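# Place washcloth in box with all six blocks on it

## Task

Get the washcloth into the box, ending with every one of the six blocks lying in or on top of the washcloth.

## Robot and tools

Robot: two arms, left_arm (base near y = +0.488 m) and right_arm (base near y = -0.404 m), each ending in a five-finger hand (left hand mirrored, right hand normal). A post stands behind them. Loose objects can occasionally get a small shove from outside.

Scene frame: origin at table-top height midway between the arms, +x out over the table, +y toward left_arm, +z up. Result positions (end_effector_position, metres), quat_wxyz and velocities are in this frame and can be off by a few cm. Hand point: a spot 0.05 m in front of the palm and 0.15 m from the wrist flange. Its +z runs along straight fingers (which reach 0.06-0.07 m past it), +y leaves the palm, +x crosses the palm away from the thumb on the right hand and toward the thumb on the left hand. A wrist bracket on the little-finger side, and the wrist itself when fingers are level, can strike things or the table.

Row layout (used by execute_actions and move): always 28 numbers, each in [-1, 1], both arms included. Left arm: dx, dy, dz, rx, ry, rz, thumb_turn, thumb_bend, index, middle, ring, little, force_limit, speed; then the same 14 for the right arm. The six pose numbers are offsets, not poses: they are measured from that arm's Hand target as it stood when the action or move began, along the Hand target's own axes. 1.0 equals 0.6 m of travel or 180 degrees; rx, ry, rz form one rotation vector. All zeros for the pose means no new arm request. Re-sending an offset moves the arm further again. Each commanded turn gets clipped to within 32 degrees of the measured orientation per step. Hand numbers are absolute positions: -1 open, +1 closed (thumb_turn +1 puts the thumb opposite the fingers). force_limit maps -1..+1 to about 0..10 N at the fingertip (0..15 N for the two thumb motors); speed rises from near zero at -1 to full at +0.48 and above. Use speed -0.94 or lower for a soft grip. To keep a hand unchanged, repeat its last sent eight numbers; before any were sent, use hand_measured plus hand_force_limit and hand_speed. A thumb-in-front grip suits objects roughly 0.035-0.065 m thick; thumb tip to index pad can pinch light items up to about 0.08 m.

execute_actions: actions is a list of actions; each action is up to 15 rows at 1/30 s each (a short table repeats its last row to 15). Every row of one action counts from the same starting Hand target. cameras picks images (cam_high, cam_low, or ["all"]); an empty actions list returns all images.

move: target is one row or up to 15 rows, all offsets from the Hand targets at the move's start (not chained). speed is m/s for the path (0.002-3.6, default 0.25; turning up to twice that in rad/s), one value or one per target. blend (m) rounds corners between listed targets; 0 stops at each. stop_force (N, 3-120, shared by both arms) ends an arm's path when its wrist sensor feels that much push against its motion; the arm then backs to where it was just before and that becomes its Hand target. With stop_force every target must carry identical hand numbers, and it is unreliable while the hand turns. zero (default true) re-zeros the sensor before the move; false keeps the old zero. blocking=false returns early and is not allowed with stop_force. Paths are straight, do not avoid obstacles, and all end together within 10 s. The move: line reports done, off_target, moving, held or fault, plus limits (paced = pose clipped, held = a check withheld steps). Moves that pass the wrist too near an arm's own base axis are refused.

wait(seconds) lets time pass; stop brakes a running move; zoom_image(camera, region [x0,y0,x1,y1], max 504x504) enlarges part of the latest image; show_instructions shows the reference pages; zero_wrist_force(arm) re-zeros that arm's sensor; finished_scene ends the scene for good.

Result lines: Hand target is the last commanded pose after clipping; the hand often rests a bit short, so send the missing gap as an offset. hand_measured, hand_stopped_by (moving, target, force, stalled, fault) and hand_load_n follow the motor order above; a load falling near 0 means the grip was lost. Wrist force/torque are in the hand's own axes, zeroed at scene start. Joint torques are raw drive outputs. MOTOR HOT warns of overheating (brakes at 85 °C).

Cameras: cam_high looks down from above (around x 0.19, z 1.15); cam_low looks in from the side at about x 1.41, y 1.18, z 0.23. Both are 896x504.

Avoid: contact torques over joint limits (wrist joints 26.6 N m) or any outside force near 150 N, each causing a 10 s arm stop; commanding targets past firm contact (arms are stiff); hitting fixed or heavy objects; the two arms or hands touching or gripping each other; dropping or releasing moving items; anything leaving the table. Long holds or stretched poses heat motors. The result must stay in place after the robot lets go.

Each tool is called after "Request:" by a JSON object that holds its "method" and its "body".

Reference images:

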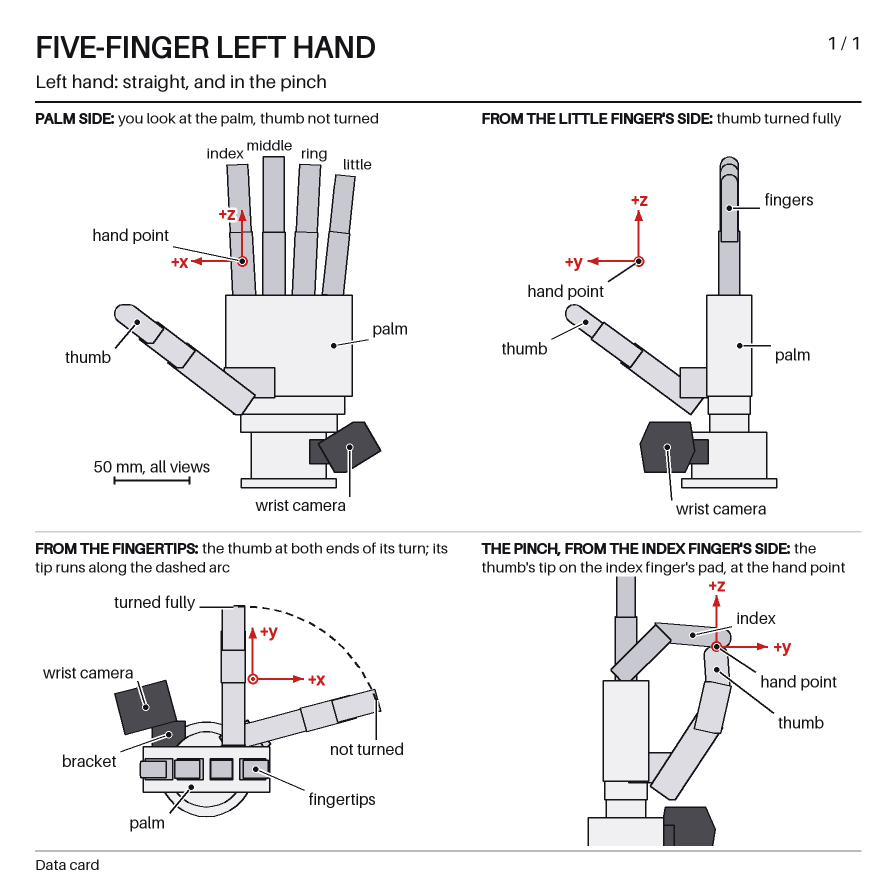

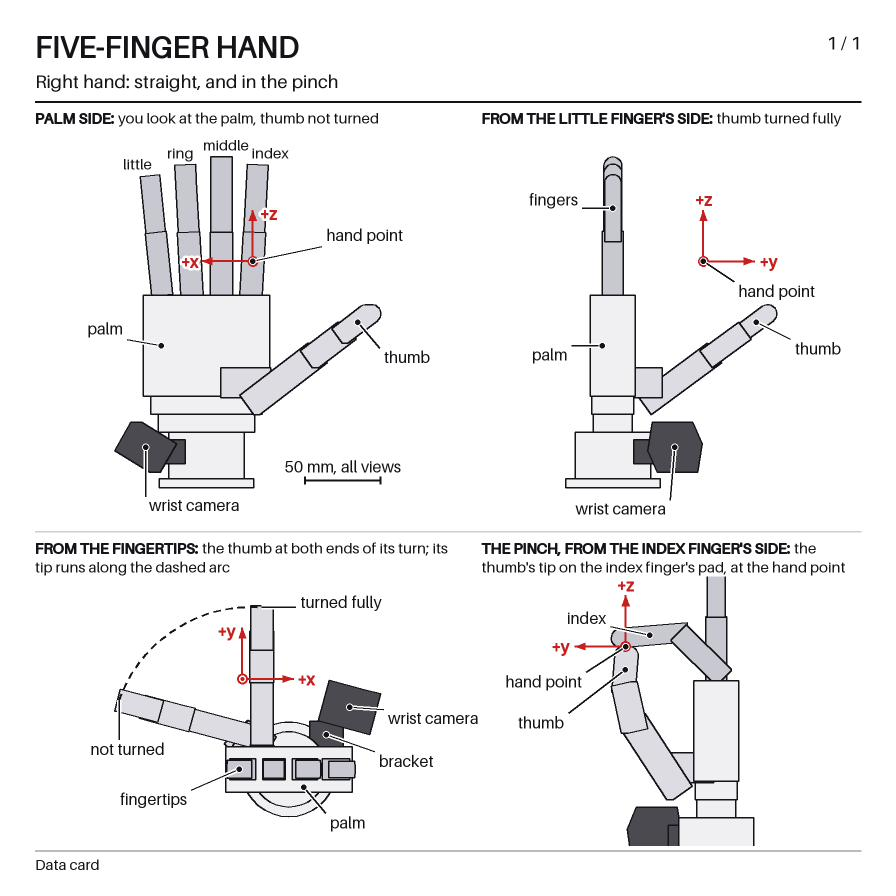

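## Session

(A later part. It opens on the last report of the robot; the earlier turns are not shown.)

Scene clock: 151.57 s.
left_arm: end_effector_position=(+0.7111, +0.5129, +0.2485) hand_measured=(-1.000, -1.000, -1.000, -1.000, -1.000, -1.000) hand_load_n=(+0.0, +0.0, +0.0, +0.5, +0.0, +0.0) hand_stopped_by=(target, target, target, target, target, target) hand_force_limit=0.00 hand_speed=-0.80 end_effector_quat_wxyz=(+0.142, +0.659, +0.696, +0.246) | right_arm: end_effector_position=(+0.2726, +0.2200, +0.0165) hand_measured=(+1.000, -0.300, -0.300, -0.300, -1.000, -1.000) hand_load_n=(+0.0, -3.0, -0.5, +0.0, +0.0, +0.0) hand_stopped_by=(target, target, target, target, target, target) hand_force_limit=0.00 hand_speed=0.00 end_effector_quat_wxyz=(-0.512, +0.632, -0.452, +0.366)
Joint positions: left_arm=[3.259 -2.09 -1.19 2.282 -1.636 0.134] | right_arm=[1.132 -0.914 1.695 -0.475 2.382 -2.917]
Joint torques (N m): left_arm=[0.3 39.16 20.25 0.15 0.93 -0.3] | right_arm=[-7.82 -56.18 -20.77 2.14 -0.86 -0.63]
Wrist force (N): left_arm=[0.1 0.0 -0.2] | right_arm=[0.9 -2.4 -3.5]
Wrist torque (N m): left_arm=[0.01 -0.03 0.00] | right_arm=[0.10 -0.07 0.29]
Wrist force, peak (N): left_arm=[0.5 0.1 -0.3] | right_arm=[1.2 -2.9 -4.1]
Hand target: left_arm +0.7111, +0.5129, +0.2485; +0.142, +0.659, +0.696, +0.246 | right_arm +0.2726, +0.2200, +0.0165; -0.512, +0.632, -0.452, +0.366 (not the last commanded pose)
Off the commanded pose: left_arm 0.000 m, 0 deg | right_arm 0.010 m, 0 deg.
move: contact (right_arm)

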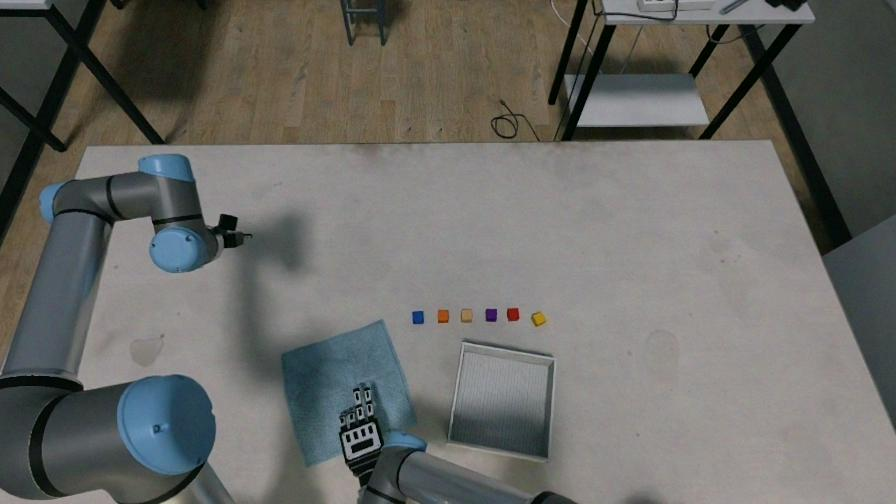

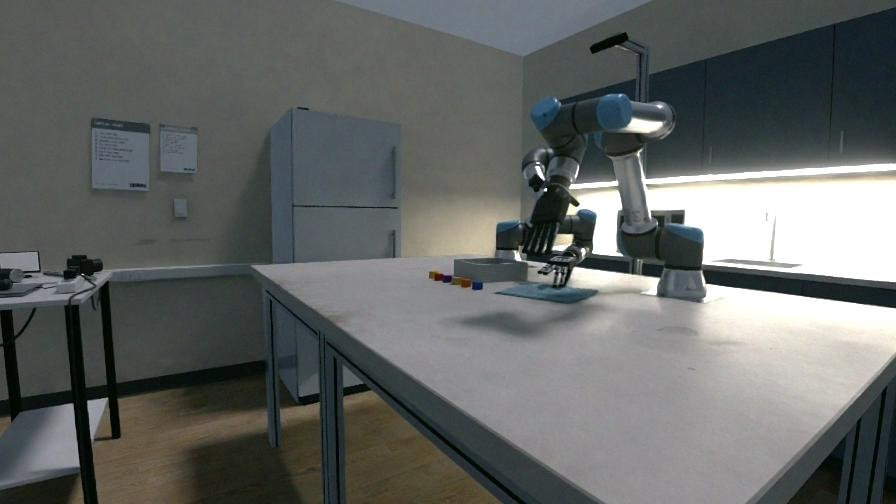

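Request:
{"method": "move", "body": {"target": [0,0,0,0,0,0,-1,-1,-1,-1,-1,-1,0,-0.8,0,0,0,0,0,0,1,-0.3,0.5,0.5,-1,-1,0,-0.6], "speed": 0.12, "cameras": ["all"]}}

Request:
{"method": "zoom_image", "body": {"camera": "cam_high", "region": [260, 320, 480, 490]}}

Request:
{"method": "zoom_image", "body": {"camera": "cam_low", "region": [480, 220, 630, 310]}}

Scene clock: 153.40 s.
left_arm: end_effector_position=(+0.7111, +0.5129, +0.2485) hand_measured=(-1.000, -1.000, -1.000, -1.000, -1.000, -1.000) hand_load_n=(+0.0, +0.0, +0.0, +0.0, +0.0, +0.0) hand_stopped_by=(target, target, target, target, target, target) hand_force_limit=0.00 hand_speed=-0.80 end_effector_quat_wxyz=(+0.142, +0.659, +0.696, +0.246) | right_arm: end_effector_position=(+0.2727, +0.2200, +0.0166) hand_measured=(+1.000, -0.300, +0.248, -0.084, -1.000, -1.000) hand_load_n=(-0.5, -2.0, +6.5, +4.0, +0.0, +0.0) hand_stopped_by=(target, target, force, force, target, target) hand_force_limit=0.00 hand_speed=-0.60 end_effector_quat_wxyz=(-0.512, +0.632, -0.452, +0.366)
Joint positions: left_arm=[3.259 -2.09 -1.19 2.282 -1.636 0.134] | right_arm=[1.132 -0.914 1.695 -0.475 2.382 -2.917]
Joint torques (N m): left_arm=[0.4 39.13 20.45 0.11 1.02 -0.23] | right_arm=[-6.84 -39.07 -8.33 1.91 -0.79 -0.58]
Wrist force (N): left_arm=[0.3 0.2 -0.3] | right_arm=[1.3 -14.0 -3.8]
Wrist torque (N m): left_arm=[0.04 -0.05 0.01] | right_arm=[-0.12 -0.11 0.07]
Wrist force, peak (N): left_arm=[0.6 0.0 0.2] | right_arm=[1.0 -14.3 -3.8]
Hand target: left_arm +0.7111, +0.5129, +0.2485; +0.142, +0.659, +0.696, +0.246 | right_arm +0.2726, +0.2200, +0.0165; -0.512, +0.632, -0.452, +0.366
Off the commanded pose: left_arm 0.000 m, 0 deg | right_arm 0.000 m, 0 deg.
move: done

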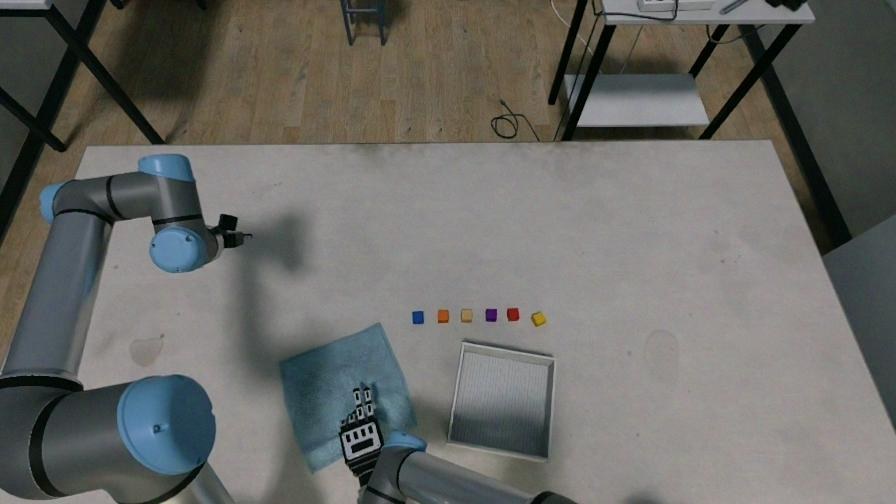

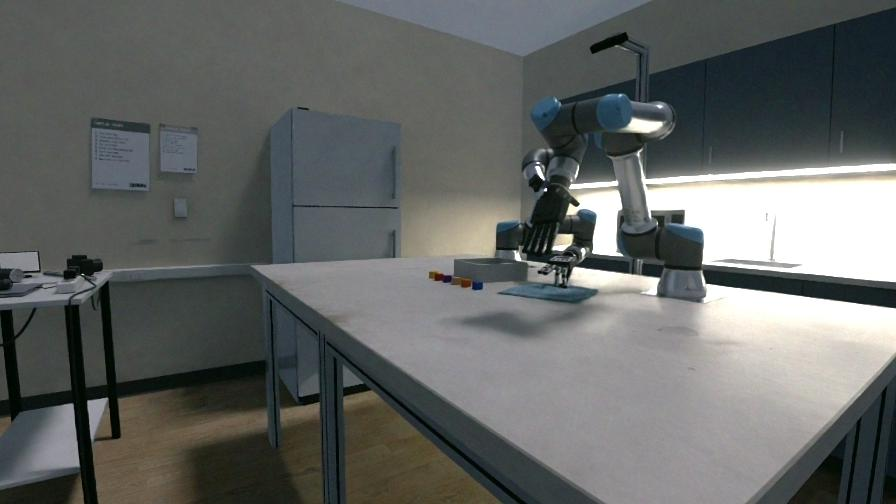

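Scaled by 2.291 from the camera's image (finer frame: 1280x720).

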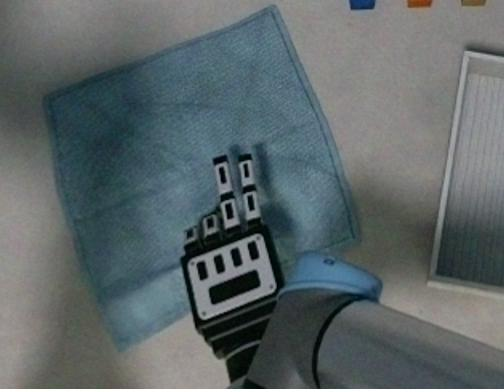

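Scaled by 3.360 from the camera's image (finer frame: 1280x720).

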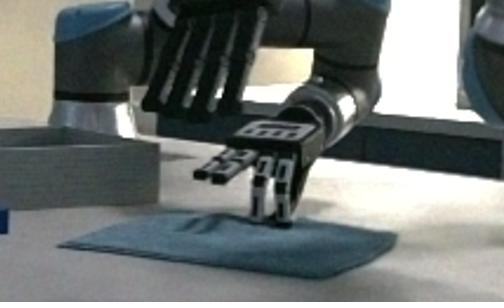

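Request:
{"method": "move", "body": {"target": [[0,0,0,0,0,0,-1,-1,-1,-1,-1,-1,0,-0.8,0,-0.0041,-0.0009,0,0,0,1,-0.3,0.5,0.5,-1,-1,0,-0.6],[0,0,0,0,0,0,-1,-1,-1,-1,-1,-1,0,-0.8,0,-0.0041,-0.0009,0,0,0,1,-0.2,0.6,0.6,-1,-1,0.1,-0.6]], "speed": 0.02, "cameras": ["all"]}}

Request:
{"method": "zoom_image", "body": {"camera": "cam_high", "region": [260, 320, 480, 490]}}

Request:
{"method": "zoom_image", "body": {"camera": "cam_low", "region": [480, 220, 630, 310]}}

Scene clock: 154.90 s.
left_arm: end_effector_position=(+0.7111, +0.5129, +0.2485) hand_measured=(-1.000, -1.000, -1.000, -1.000, -1.000, -1.000) hand_load_n=(+0.0, +0.0, +0.0, +0.0, +0.0, +0.0) hand_stopped_by=(target, target, target, target, target, target) hand_force_limit=0.00 hand_speed=-0.80 end_effector_quat_wxyz=(+0.142, +0.659, +0.696, +0.246) | right_arm: end_effector_position=(+0.2727, +0.2200, +0.0191) hand_measured=(+1.000, -0.202, +0.280, +0.096, -1.000, -1.000) hand_load_n=(-1.0, +3.5, +5.5, +5.5, +0.0, +0.0) hand_stopped_by=(target, target, force, force, target, target) hand_force_limit=0.10 hand_speed=-0.60 end_effector_quat_wxyz=(-0.512, +0.632, -0.452, +0.366)
Joint positions: left_arm=[3.259 -2.09 -1.19 2.282 -1.636 0.134] | right_arm=[1.132 -0.918 1.694 -0.47 2.382 -2.917]
Joint torques (N m): left_arm=[0.24 38.54 20.13 0.16 0.99 -0.29] | right_arm=[2.99 -43.19 -11.05 2.24 0.9 -0.18]
Wrist force (N): left_arm=[0.0 0.0 -0.3] | right_arm=[1.5 -13.6 -3.5]
Wrist torque (N m): left_arm=[0.02 -0.03 -0.01] | right_arm=[-0.12 -0.10 0.03]
Wrist force, peak (N): left_arm=[0.6 0.1 -0.1] | right_arm=[1.1 -14.4 -3.6]
Hand target: left_arm +0.7111, +0.5129, +0.2485; +0.142, +0.659, +0.696, +0.246 | right_arm +0.2726, +0.2200, +0.0190; -0.512, +0.632, -0.452, +0.366
Off the commanded pose: left_arm 0.000 m, 0 deg | right_arm 0.000 m, 0 deg.
move: done

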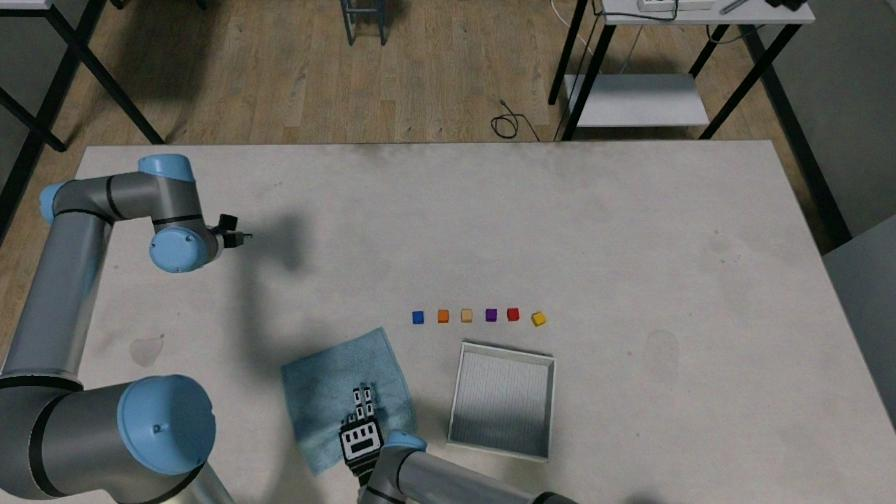

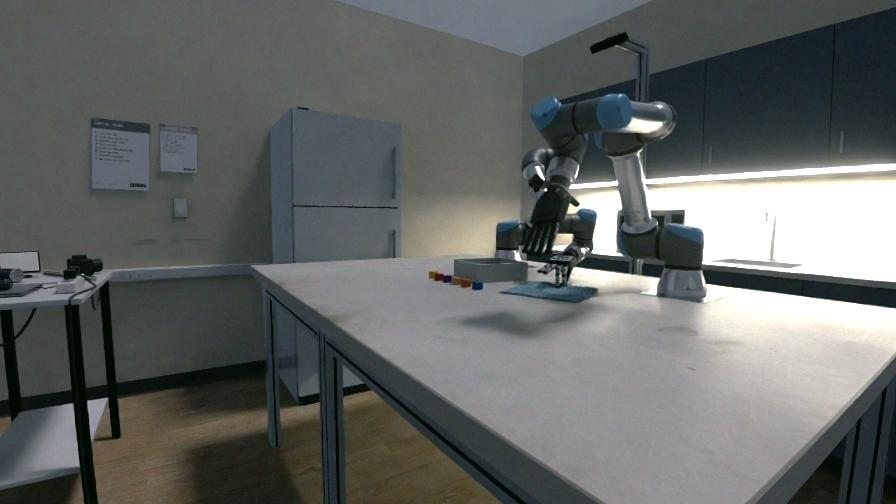

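Scaled by 2.291 from the camera's image (finer frame: 1280x720).

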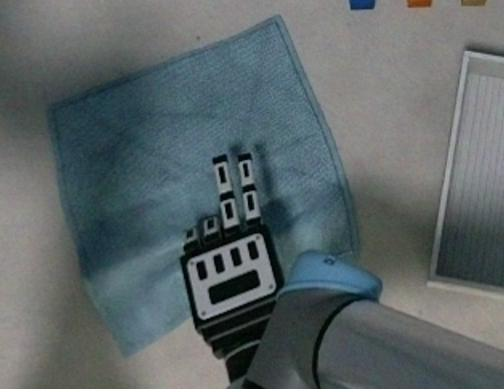

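Scaled by 3.360 from the camera's image (finer frame: 1280x720).

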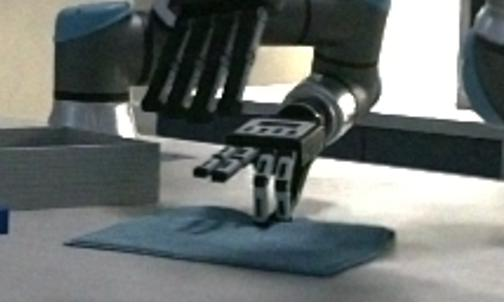

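Request:
{"method": "move", "body": {"target": [[0,0,0,0,0,0,-1,-1,-1,-1,-1,-1,0,-0.8,0,-0.0041,-0.0009,0,0,0,1,-0.2,0.6,0.6,-1,-1,0.1,-0.6],[0,0,0,0,0,0,-1,-1,-1,-1,-1,-1,0,-0.8,0,-0.0041,-0.0009,0,0,0,1,-0.1,0.7,0.7,-1,-1,0.2,-0.6],[0,0,0,0,0,0,-1,-1,-1,-1,-1,-1,0,-0.8,0,-0.0098,-0.0021,0,0,0,1,-0.1,0.7,0.7,-1,-1,0.2,-0.6],[0,0,0,0,0,0,-1,-1,-1,-1,-1,-1,0,-0.8,0,-0.0098,-0.0021,0,0,0,1,0,0.8,0.8,-1,-1,0.25,-0.6]], "speed": 0.02, "cameras": ["all"]}}

Request:
{"method": "zoom_image", "body": {"camera": "cam_high", "region": [260, 320, 480, 490]}}

Request:
{"method": "zoom_image", "body": {"camera": "cam_low", "region": [480, 220, 630, 310]}}

Scene clock: 157.60 s.
left_arm: end_effector_position=(+0.7111, +0.5129, +0.2485) hand_measured=(-1.000, -1.000, -1.000, -1.000, -1.000, -1.000) hand_load_n=(+0.0, +0.0, +0.0, +0.0, +0.0, -0.5) hand_stopped_by=(target, target, target, target, target, target) hand_force_limit=0.00 hand_speed=-0.80 end_effector_quat_wxyz=(+0.142, +0.659, +0.696, +0.246) | right_arm: end_effector_position=(+0.2726, +0.2200, +0.0250) hand_measured=(+1.000, -0.140, +0.380, +0.164, -1.000, -1.000) hand_load_n=(-2.5, +8.5, +5.5, +8.5, -0.5, +0.0) hand_stopped_by=(target, force, force, force, target, target) hand_force_limit=0.25 hand_speed=-0.60 end_effector_quat_wxyz=(-0.512, +0.632, -0.452, +0.366)
Joint positions: left_arm=[3.259 -2.09 -1.19 2.282 -1.636 0.134] | right_arm=[1.132 -0.928 1.692 -0.457 2.382 -2.917]
Joint torques (N m): left_arm=[0.25 38.91 19.8 0.27 1.04 -0.28] | right_arm=[5.58 -58.47 -21.9 1.67 0.72 1.5]
Wrist force (N): left_arm=[0.2 0.1 -0.1] | right_arm=[1.5 1.8 -2.5]
Wrist torque (N m): left_arm=[0.02 -0.05 0.01] | right_arm=[0.41 -0.14 0.38]
Wrist force, peak (N): left_arm=[0.5 0.0 -0.3] | right_arm=[1.5 -13.9 -3.6]
Hand target: left_arm +0.7111, +0.5129, +0.2485; +0.142, +0.659, +0.696, +0.246 | right_arm +0.2726, +0.2200, +0.0250; -0.512, +0.632, -0.452, +0.366
Off the commanded pose: left_arm 0.000 m, 0 deg | right_arm 0.000 m, 0 deg.
move: done

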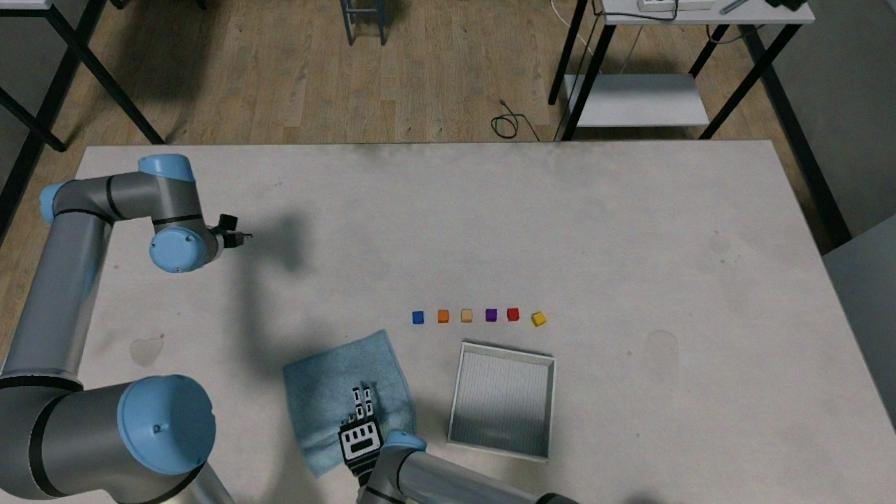

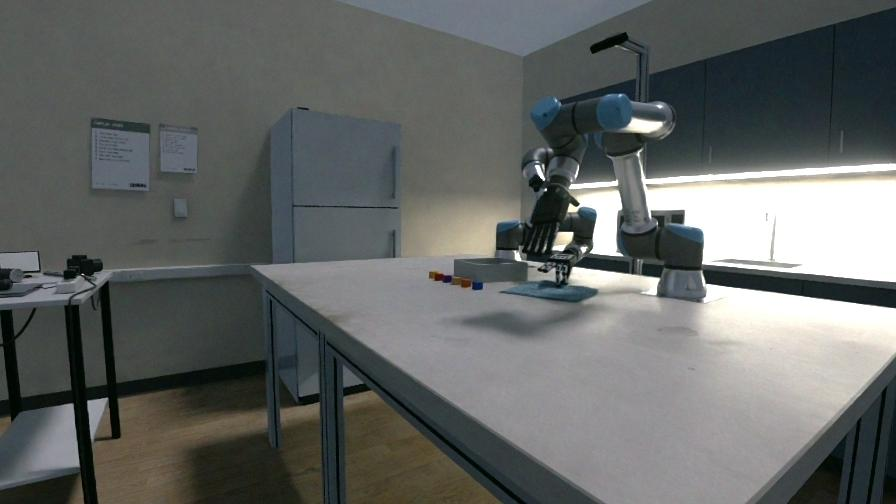

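Scaled by 2.291 from the camera's image (finer frame: 1280x720).

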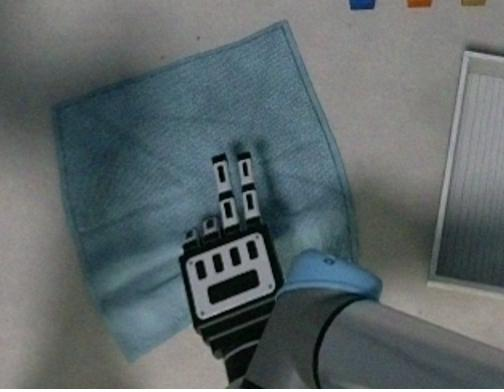

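Scaled by 3.360 from the camera's image (finer frame: 1280x720).

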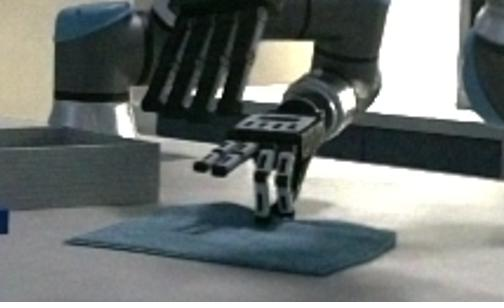

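Request:
{"method": "move", "body": {"target": [0,0,0,0,0,0,-1,-1,-1,-1,-1,-1,0,-0.8,0,-0.163,-0.0347,0,0,0,1,0,0.8,0.8,-1,-1,0.25,-0.6], "speed": 0.08, "cameras": ["all"]}}

Request:
{"method": "zoom_image", "body": {"camera": "cam_high", "region": [260, 320, 480, 490]}}

Request:
{"method": "zoom_image", "body": {"camera": "cam_low", "region": [480, 220, 630, 310]}}

Scene clock: 159.93 s.
left_arm: end_effector_position=(+0.7111, +0.5129, +0.2485) hand_measured=(-1.000, -1.000, -1.000, -1.000, -1.000, -1.000) hand_load_n=(+0.0, +0.0, +0.0, +0.0, +0.0, +0.0) hand_stopped_by=(target, target, target, target, target, target) hand_force_limit=0.00 hand_speed=-0.80 end_effector_quat_wxyz=(+0.142, +0.659, +0.696, +0.246) | right_arm: end_effector_position=(+0.2725, +0.2199, +0.1250) hand_measured=(+1.000, -0.140, +0.380, +0.164, -1.000, -1.000) hand_load_n=(-2.5, +8.5, +5.5, +8.5, +0.0, +0.0) hand_stopped_by=(target, force, force, force, target, target) hand_force_limit=0.25 hand_speed=-0.60 end_effector_quat_wxyz=(-0.512, +0.632, -0.452, +0.366)
Joint positions: left_arm=[3.259 -2.09 -1.19 2.282 -1.636 0.134] | right_arm=[1.132 -1.072 1.62 -0.242 2.382 -2.917]
Joint torques (N m): left_arm=[0.21 38.98 19.64 0.24 1.05 -0.28] | right_arm=[7.79 -55.41 -24.49 1.45 1.68 1.68]
Wrist force (N): left_arm=[0.0 0.1 -0.2] | right_arm=[1.3 1.9 -2.3]
Wrist torque (N m): left_arm=[0.03 -0.02 -0.01] | right_arm=[0.40 -0.11 0.32]
Wrist force, peak (N): left_arm=[0.1 0.3 -0.4] | right_arm=[1.7 1.9 -2.6]
Hand target: left_arm +0.7111, +0.5129, +0.2485; +0.142, +0.659, +0.696, +0.246 | right_arm +0.2725, +0.2199, +0.1250; -0.512, +0.632, -0.452, +0.366
Off the commanded pose: left_arm 0.000 m, 0 deg | right_arm 0.000 m, 0 deg.
move: done

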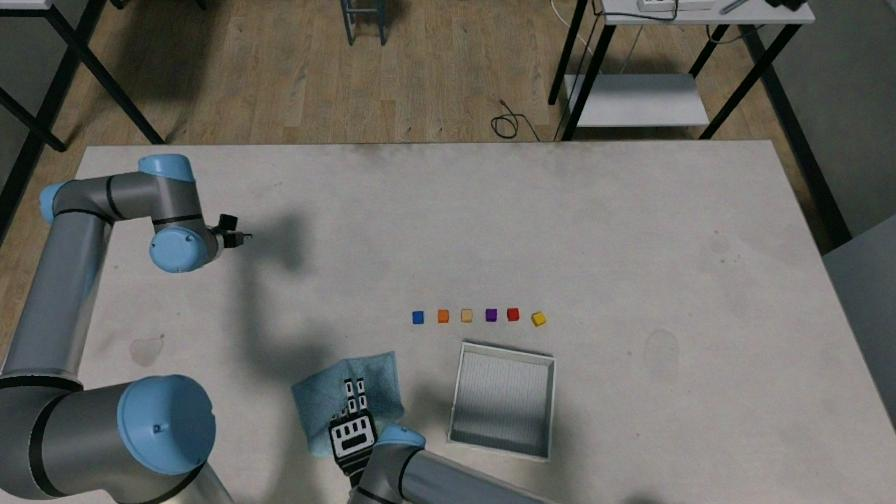

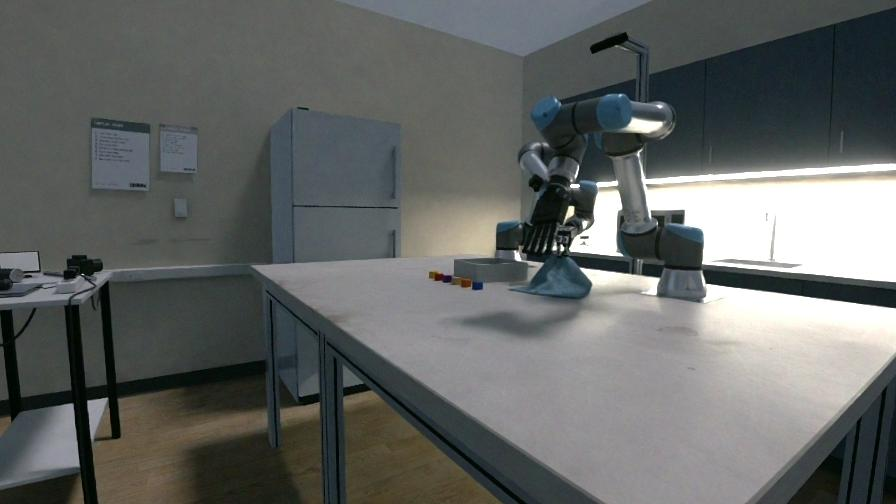

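Scaled by 2.291 from the camera's image (finer frame: 1280x720).

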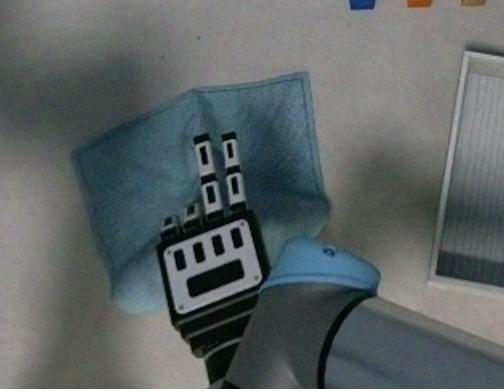

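Scaled by 3.360 from the camera's image (finer frame: 1280x720).

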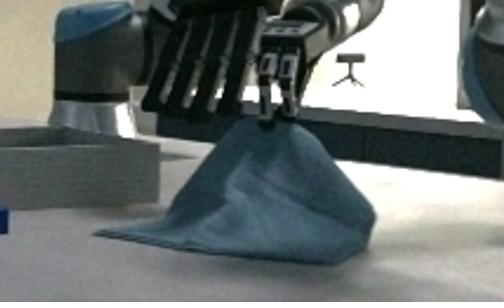

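Request:
{"method": "move", "body": {"target": [[0,0,0,0,0,0,-1,-1,-1,-1,-1,-1,0,-0.8,0,-0.3179,-0.0676,0,0,0,1,0,0.8,0.8,-1,-1,0.25,-0.6],[0,0,0,0,0,0,-1,-1,-1,-1,-1,-1,0,-0.8,0.6130,-0.3133,-0.0888,-0.2059,0.1503,0.0903,1,0,0.8,0.8,-1,-1,0.25,-0.6]], "speed": [0.1,0.15], "blend": [0.03,0], "cameras": ["all"]}}

Request:
{"method": "zoom_image", "body": {"camera": "cam_high", "region": [380, 250, 640, 490]}}

Request:
{"method": "zoom_image", "body": {"camera": "cam_low", "region": [380, 150, 600, 310]}}

Scene clock: 168.37 s.
left_arm: end_effector_position=(+0.7111, +0.5129, +0.2485) hand_measured=(-1.000, -1.000, -1.000, -1.000, -1.000, -1.000) hand_load_n=(+0.0, +0.0, +0.0, +0.0, -0.5, +0.0) hand_stopped_by=(target, target, target, target, target, target) hand_force_limit=0.00 hand_speed=-0.80 end_effector_quat_wxyz=(+0.142, +0.659, +0.696, +0.246) | right_arm: end_effector_position=(+0.3794, -0.1322, +0.3200) hand_measured=(+1.000, -0.140, +0.380, +0.164, -1.000, -1.000) hand_load_n=(-2.5, +9.0, +5.5, +8.5, +0.0, +0.0) hand_stopped_by=(target, force, force, force, target, target) hand_force_limit=0.25 hand_speed=-0.60 end_effector_quat_wxyz=(+0.215, -0.591, +0.731, -0.266)
Joint positions: left_arm=[3.259 -2.09 -1.19 2.282 -1.636 0.134] | right_arm=[0.378 -1.453 1.396 1.029 1.954 -2.64]
Joint torques (N m): left_arm=[0.41 38.94 19.53 0.33 1.08 -0.45] | right_arm=[-7.84 -13.55 -26.25 2.99 -0.72 -1.71]
Wrist force (N): left_arm=[0.3 0.1 -0.2] | right_arm=[0.4 1.1 -0.6]
Wrist torque (N m): left_arm=[0.02 -0.05 0.00] | right_arm=[0.20 -0.10 0.26]
Wrist force, peak (N): left_arm=[0.4 0.4 -0.3] | right_arm=[1.4 2.4 -2.4]
Hand target: left_arm +0.7111, +0.5129, +0.2485; +0.142, +0.659, +0.696, +0.246 | right_arm +0.3794, -0.1322, +0.3200; +0.215, -0.591, +0.731, -0.266
Off the commanded pose: left_arm 0.000 m, 0 deg | right_arm 0.000 m, 0 deg.
move: done

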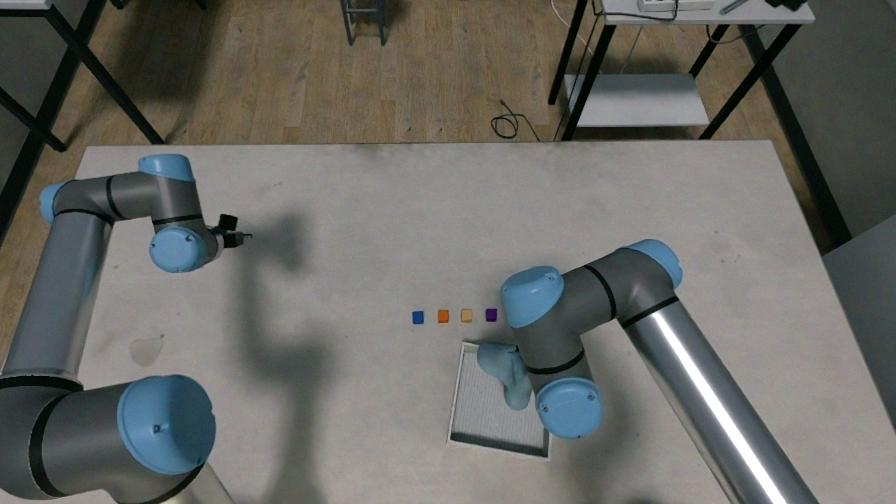

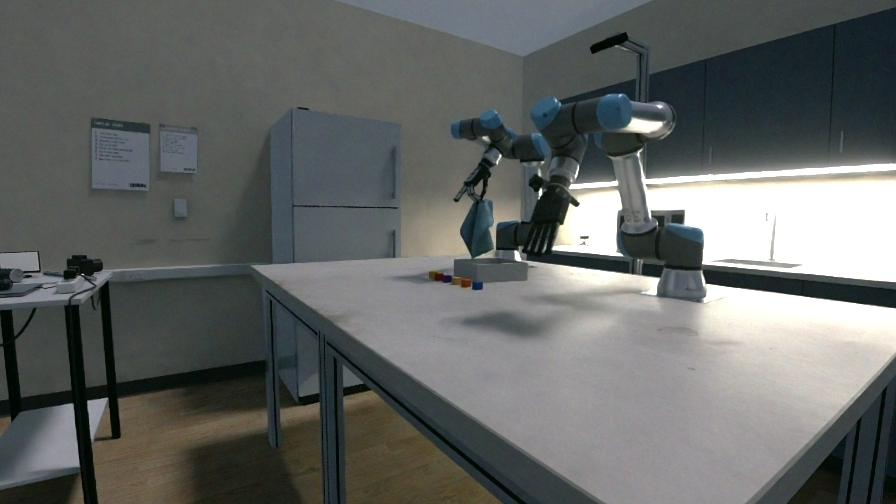

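Scaled by 1.938 from the camera's image (finer frame: 1280x720).

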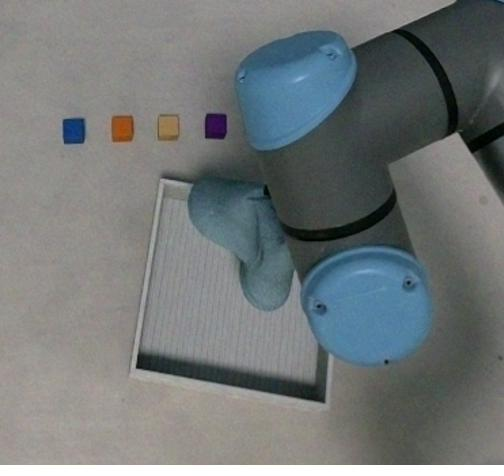

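Scaled by 2.291 from the camera's image (finer frame: 1280x720).

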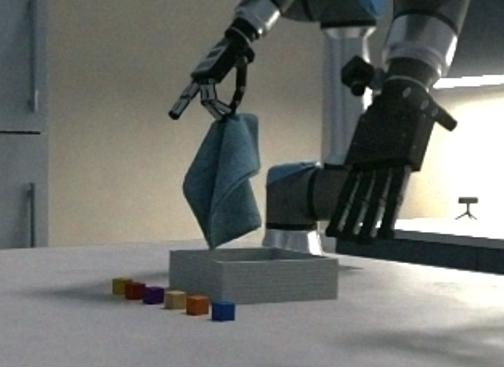

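Request:
{"method": "move", "body": {"target": [[0,0,0,0,0,0,-1,-1,-1,-1,-1,-1,0,-0.8,0.0056,0.0366,0.1,0,0,0,1,0,0.8,0.8,-1,-1,0.25,-0.6],[0,0,0,0,0,0,-1,-1,-1,-1,-1,-1,0,-0.8,0.0064,0.1528,0.1329,0,0,0,1,0,0.8,0.8,-1,-1,0.25,-0.6],[0,0,0,0,0,0,-1,-1,-1,-1,-1,-1,0,-0.8,0.0066,0.2984,0.1739,0,0,0,1,0,0.8,0.8,-1,-1,0.25,-0.6]], "speed": [0.1,0.08,0.08], "blend": [0.02,0.02,0], "cameras": ["all"]}}

Request:
{"method": "zoom_image", "body": {"camera": "cam_high", "region": [380, 250, 640, 490]}}

Request:
{"method": "zoom_image", "body": {"camera": "cam_low", "region": [380, 150, 600, 310]}}

Scene clock: 173.70 s.
left_arm: end_effector_position=(+0.7111, +0.5129, +0.2485) hand_measured=(-1.000, -1.000, -1.000, -1.000, -1.000, -1.000) hand_load_n=(+0.0, -0.5, +0.0, +0.0, +0.0, +0.0) hand_stopped_by=(target, target, target, target, target, target) hand_force_limit=0.00 hand_speed=-0.80 end_effector_quat_wxyz=(+0.142, +0.659, +0.696, +0.246) | right_arm: end_effector_position=(+0.3101, -0.1214, +0.1250) hand_measured=(+1.000, -0.140, +0.380, +0.164, -1.000, -1.000) hand_load_n=(-2.5, +8.5, +5.5, +8.5, +0.0, +0.0) hand_stopped_by=(target, force, force, force, target, target) hand_force_limit=0.25 hand_speed=-0.60 end_effector_quat_wxyz=(+0.215, -0.591, +0.731, -0.266)
Joint positions: left_arm=[3.259 -2.09 -1.19 2.282 -1.636 0.134] | right_arm=[0.499 -1.447 1.912 0.552 2.02 -2.529]
Joint torques (N m): left_arm=[-0.34 39.18 19.96 0.34 1.09 -0.31] | right_arm=[7.95 -10.63 -6.44 -0.47 2.22 1.79]
Wrist force (N): left_arm=[0.0 0.1 0.0] | right_arm=[0.6 1.0 -0.8]
Wrist torque (N m): left_arm=[0.01 -0.02 -0.01] | right_arm=[0.19 -0.09 0.13]
Wrist force, peak (N): left_arm=[0.4 -0.1 -0.4] | right_arm=[0.7 1.3 -0.8]
Hand target: left_arm +0.7111, +0.5129, +0.2485; +0.142, +0.659, +0.696, +0.246 | right_arm +0.3101, -0.1214, +0.1249; +0.215, -0.591, +0.731, -0.266
Off the commanded pose: left_arm 0.000 m, 0 deg | right_arm 0.000 m, 0 deg.
move: done

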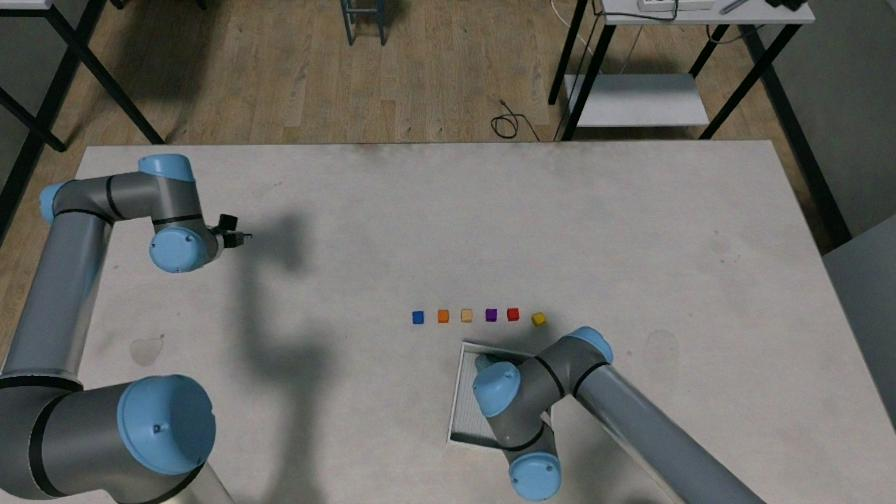

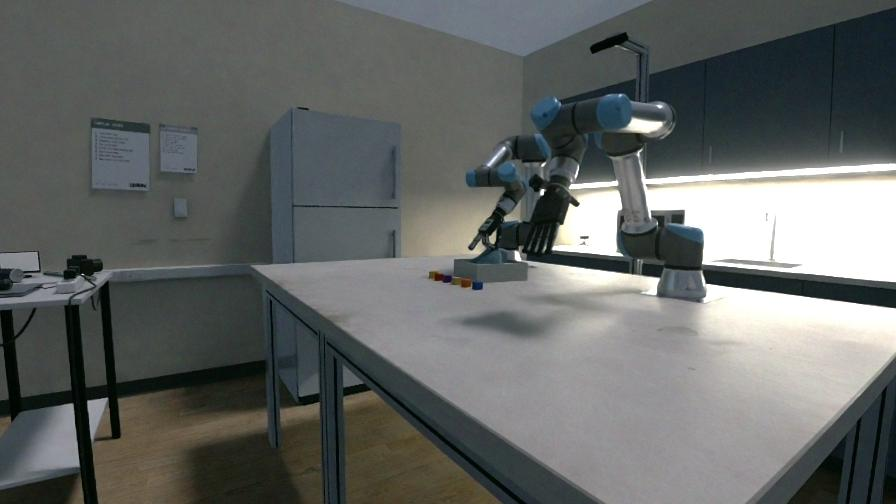

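Scaled by 1.938 from the camera's image (finer frame: 1280x720).

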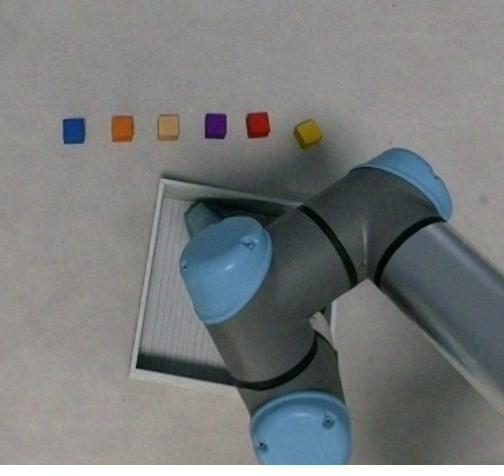

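Scaled by 2.291 from the camera's image (finer frame: 1280x720).

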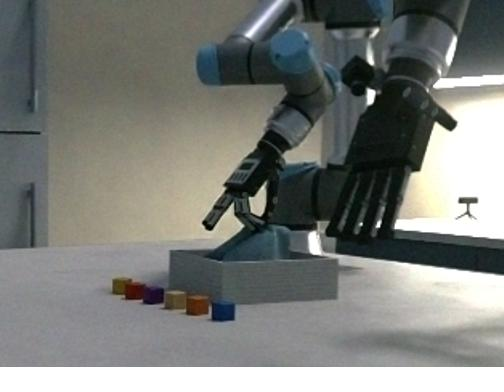

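Request:
{"method": "move", "body": {"target": [[0,0,0,0,0,0,-1,-1,-1,-1,-1,-1,0,-0.8,0.0007,0.1325,0.0520,0,0,0,1,0,0.8,0.8,-1,-1,0.25,-0.6],[0,0,0,0,0,0,-1,-1,-1,-1,-1,-1,0,-0.8,0.0007,0.1325,0.0520,0,0,0,1,-0.44,-0.5,-0.5,-1,-1,0.25,-0.4]], "speed": [0.08,0.08], "cameras": ["all"]}}

Request:
{"method": "zoom_image", "body": {"camera": "cam_high", "region": [380, 250, 640, 490]}}

Request:
{"method": "zoom_image", "body": {"camera": "cam_low", "region": [380, 150, 600, 310]}}

Scene clock: 176.73 s.
left_arm: end_effector_position=(+0.7111, +0.5129, +0.2485) hand_measured=(-1.000, -1.000, -1.000, -1.000, -1.000, -1.000) hand_load_n=(+0.0, +0.0, +0.0, +0.0, +0.0, +0.0) hand_stopped_by=(target, target, target, target, target, target) hand_force_limit=0.00 hand_speed=-0.80 end_effector_quat_wxyz=(+0.142, +0.659, +0.696, +0.246) | right_arm: end_effector_position=(+0.2701, -0.1133, +0.0499) hand_measured=(+1.000, -0.440, -0.500, -0.500, -1.000, -1.000) hand_load_n=(+0.0, +0.0, +0.0, -0.5, +0.0, +0.0) hand_stopped_by=(target, target, target, target, target, target) hand_force_limit=0.25 hand_speed=-0.40 end_effector_quat_wxyz=(+0.215, -0.591, +0.731, -0.266)
Joint positions: left_arm=[3.259 -2.09 -1.19 2.282 -1.636 0.134] | right_arm=[0.591 -1.369 2.056 0.37 2.068 -2.439]
Joint torques (N m): left_arm=[-0.04 39.36 20.09 0.43 1.14 -0.34] | right_arm=[6.93 -12.04 -5.05 -0.09 2.06 1.69]
Wrist force (N): left_arm=[0.2 0.2 -0.3] | right_arm=[0.4 0.9 -0.9]
Wrist torque (N m): left_arm=[0.05 -0.05 0.00] | right_arm=[0.19 -0.06 0.07]
Wrist force, peak (N): left_arm=[0.6 0.2 -0.1] | right_arm=[0.7 0.7 -1.4]
Hand target: left_arm +0.7111, +0.5129, +0.2485; +0.142, +0.659, +0.696, +0.246 | right_arm +0.2701, -0.1133, +0.0499; +0.215, -0.591, +0.731, -0.266
Off the commanded pose: left_arm 0.000 m, 0 deg | right_arm 0.000 m, 0 deg.
move: done

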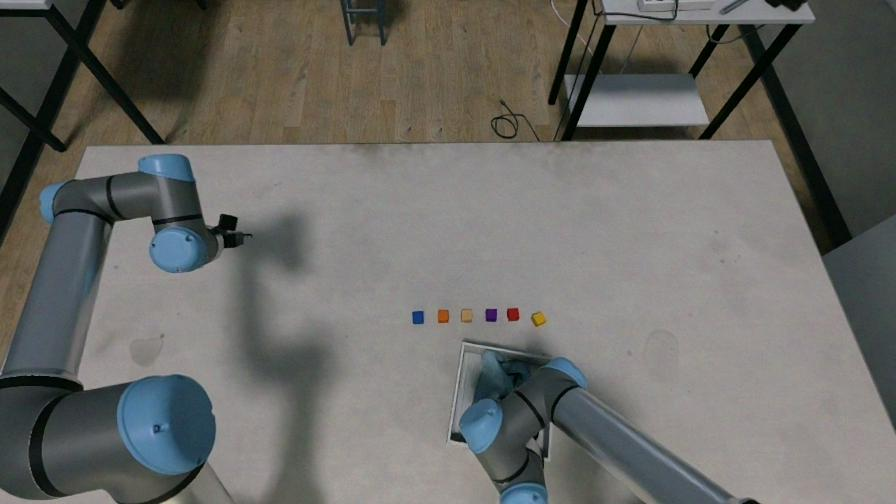

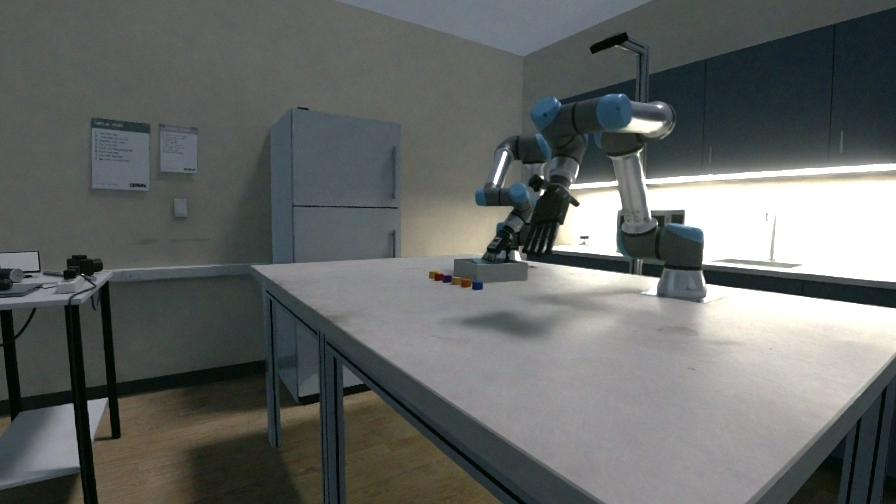

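Scaled by 1.938 from the camera's image (finer frame: 1280x720).

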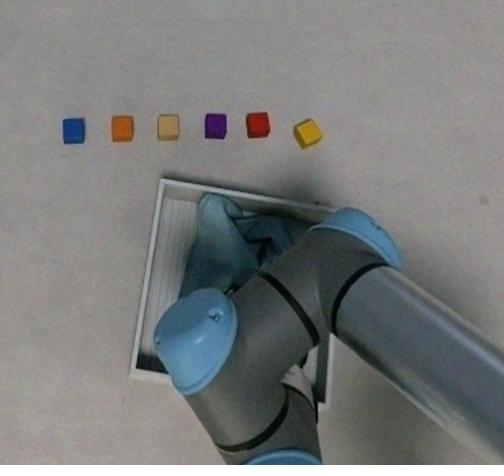

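Scaled by 2.291 from the camera's image (finer frame: 1280x720).

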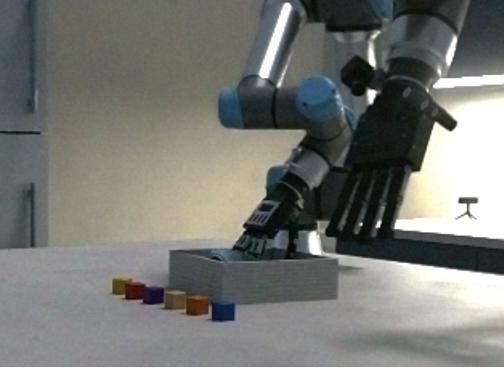

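Request:
{"method": "move", "body": {"target": [[0,0,0,0,0,0,-1,-1,-1,-1,-1,-1,0,-0.8,0,-0.1607,-0.1915,0,0,0,1,-0.44,-0.5,-0.5,-1,-1,0.25,-0.4],[0,0,0,0,0,0,-1,-1,-1,-1,-1,-1,0,-0.8,-0.3698,-0.3669,0.1335,0.1154,-0.3550,-0.2724,1,-0.44,-0.4,-1,-1,-1,-0.5,0]], "speed": [0.1,0.25], "cameras": ["all"]}}

Request:
{"method": "zoom_image", "body": {"camera": "cam_high", "region": [400, 300, 600, 480]}}

Request:
{"method": "zoom_image", "body": {"camera": "cam_low", "region": [380, 200, 600, 310]}}

Scene clock: 183.73 s.
left_arm: end_effector_position=(+0.7111, +0.5129, +0.2485) hand_measured=(-1.000, -1.000, -1.000, -1.000, -1.000, -1.000) hand_load_n=(+0.0, +0.0, +0.0, +0.0, +0.5, +0.0) hand_stopped_by=(target, target, target, target, target, target) hand_force_limit=0.00 hand_speed=-0.80 end_effector_quat_wxyz=(+0.142, +0.659, +0.696, +0.246) | right_arm: end_effector_position=(+0.5317, +0.0576, +0.1302) hand_measured=(+1.000, -0.440, -0.400, -1.000, -1.000, -1.000) hand_load_n=(+0.0, +0.0, +0.0, +0.0, +0.0, +0.0) hand_stopped_by=(target, target, target, target, target, target) hand_force_limit=-0.50 hand_speed=0.00 end_effector_quat_wxyz=(-0.527, +0.828, -0.161, +0.103)
Joint positions: left_arm=[3.259 -2.09 -1.19 2.282 -1.636 0.134] | right_arm=[0.214 -0.957 1.324 0.301 0.751 -3.665]
Joint torques (N m): left_arm=[0.74 39.09 20.06 0.51 1.23 -0.33] | right_arm=[3.78 -33.76 -24.89 2.62 -2.01 -1.74]
Wrist force (N): left_arm=[0.1 0.0 -0.3] | right_arm=[0.6 1.9 -1.7]
Wrist torque (N m): left_arm=[0.02 -0.04 0.00] | right_arm=[0.31 -0.08 0.31]
Wrist force, peak (N): left_arm=[0.4 0.3 -0.4] | right_arm=[0.8 2.0 -2.2]
Hand target: left_arm +0.7111, +0.5129, +0.2485; +0.142, +0.659, +0.696, +0.246 | right_arm +0.5317, +0.0576, +0.1302; -0.527, +0.828, -0.161, +0.103
Off the commanded pose: left_arm 0.000 m, 0 deg | right_arm 0.000 m, 0 deg.
move: done

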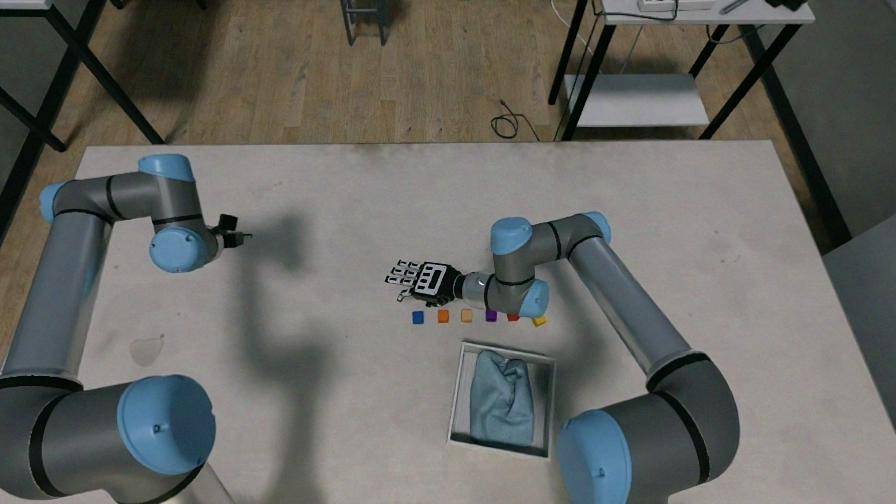

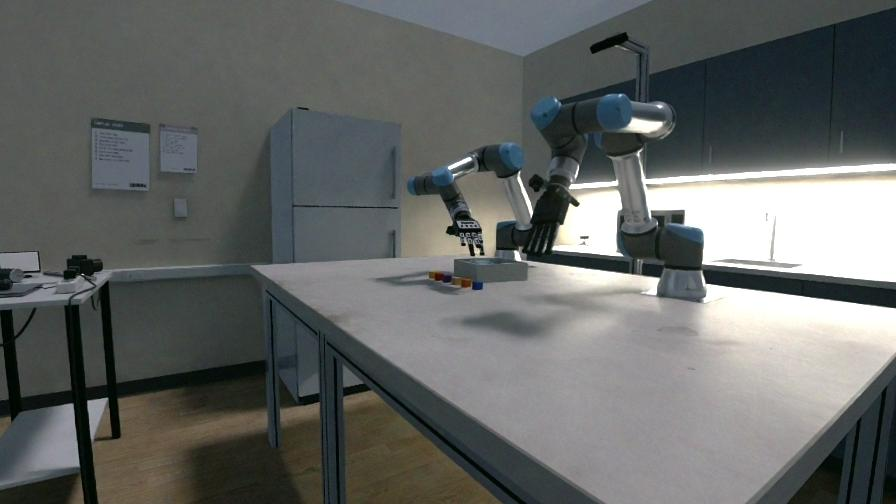

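Scaled by 2.520 from the camera's image (finer frame: 1280x720).

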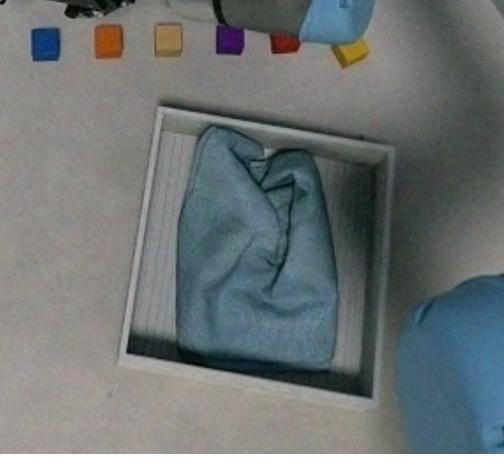

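Scaled by 2.291 from the camera's image (finer frame: 1280x720).

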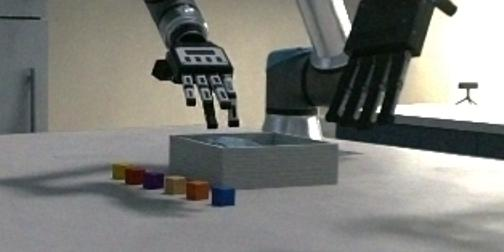

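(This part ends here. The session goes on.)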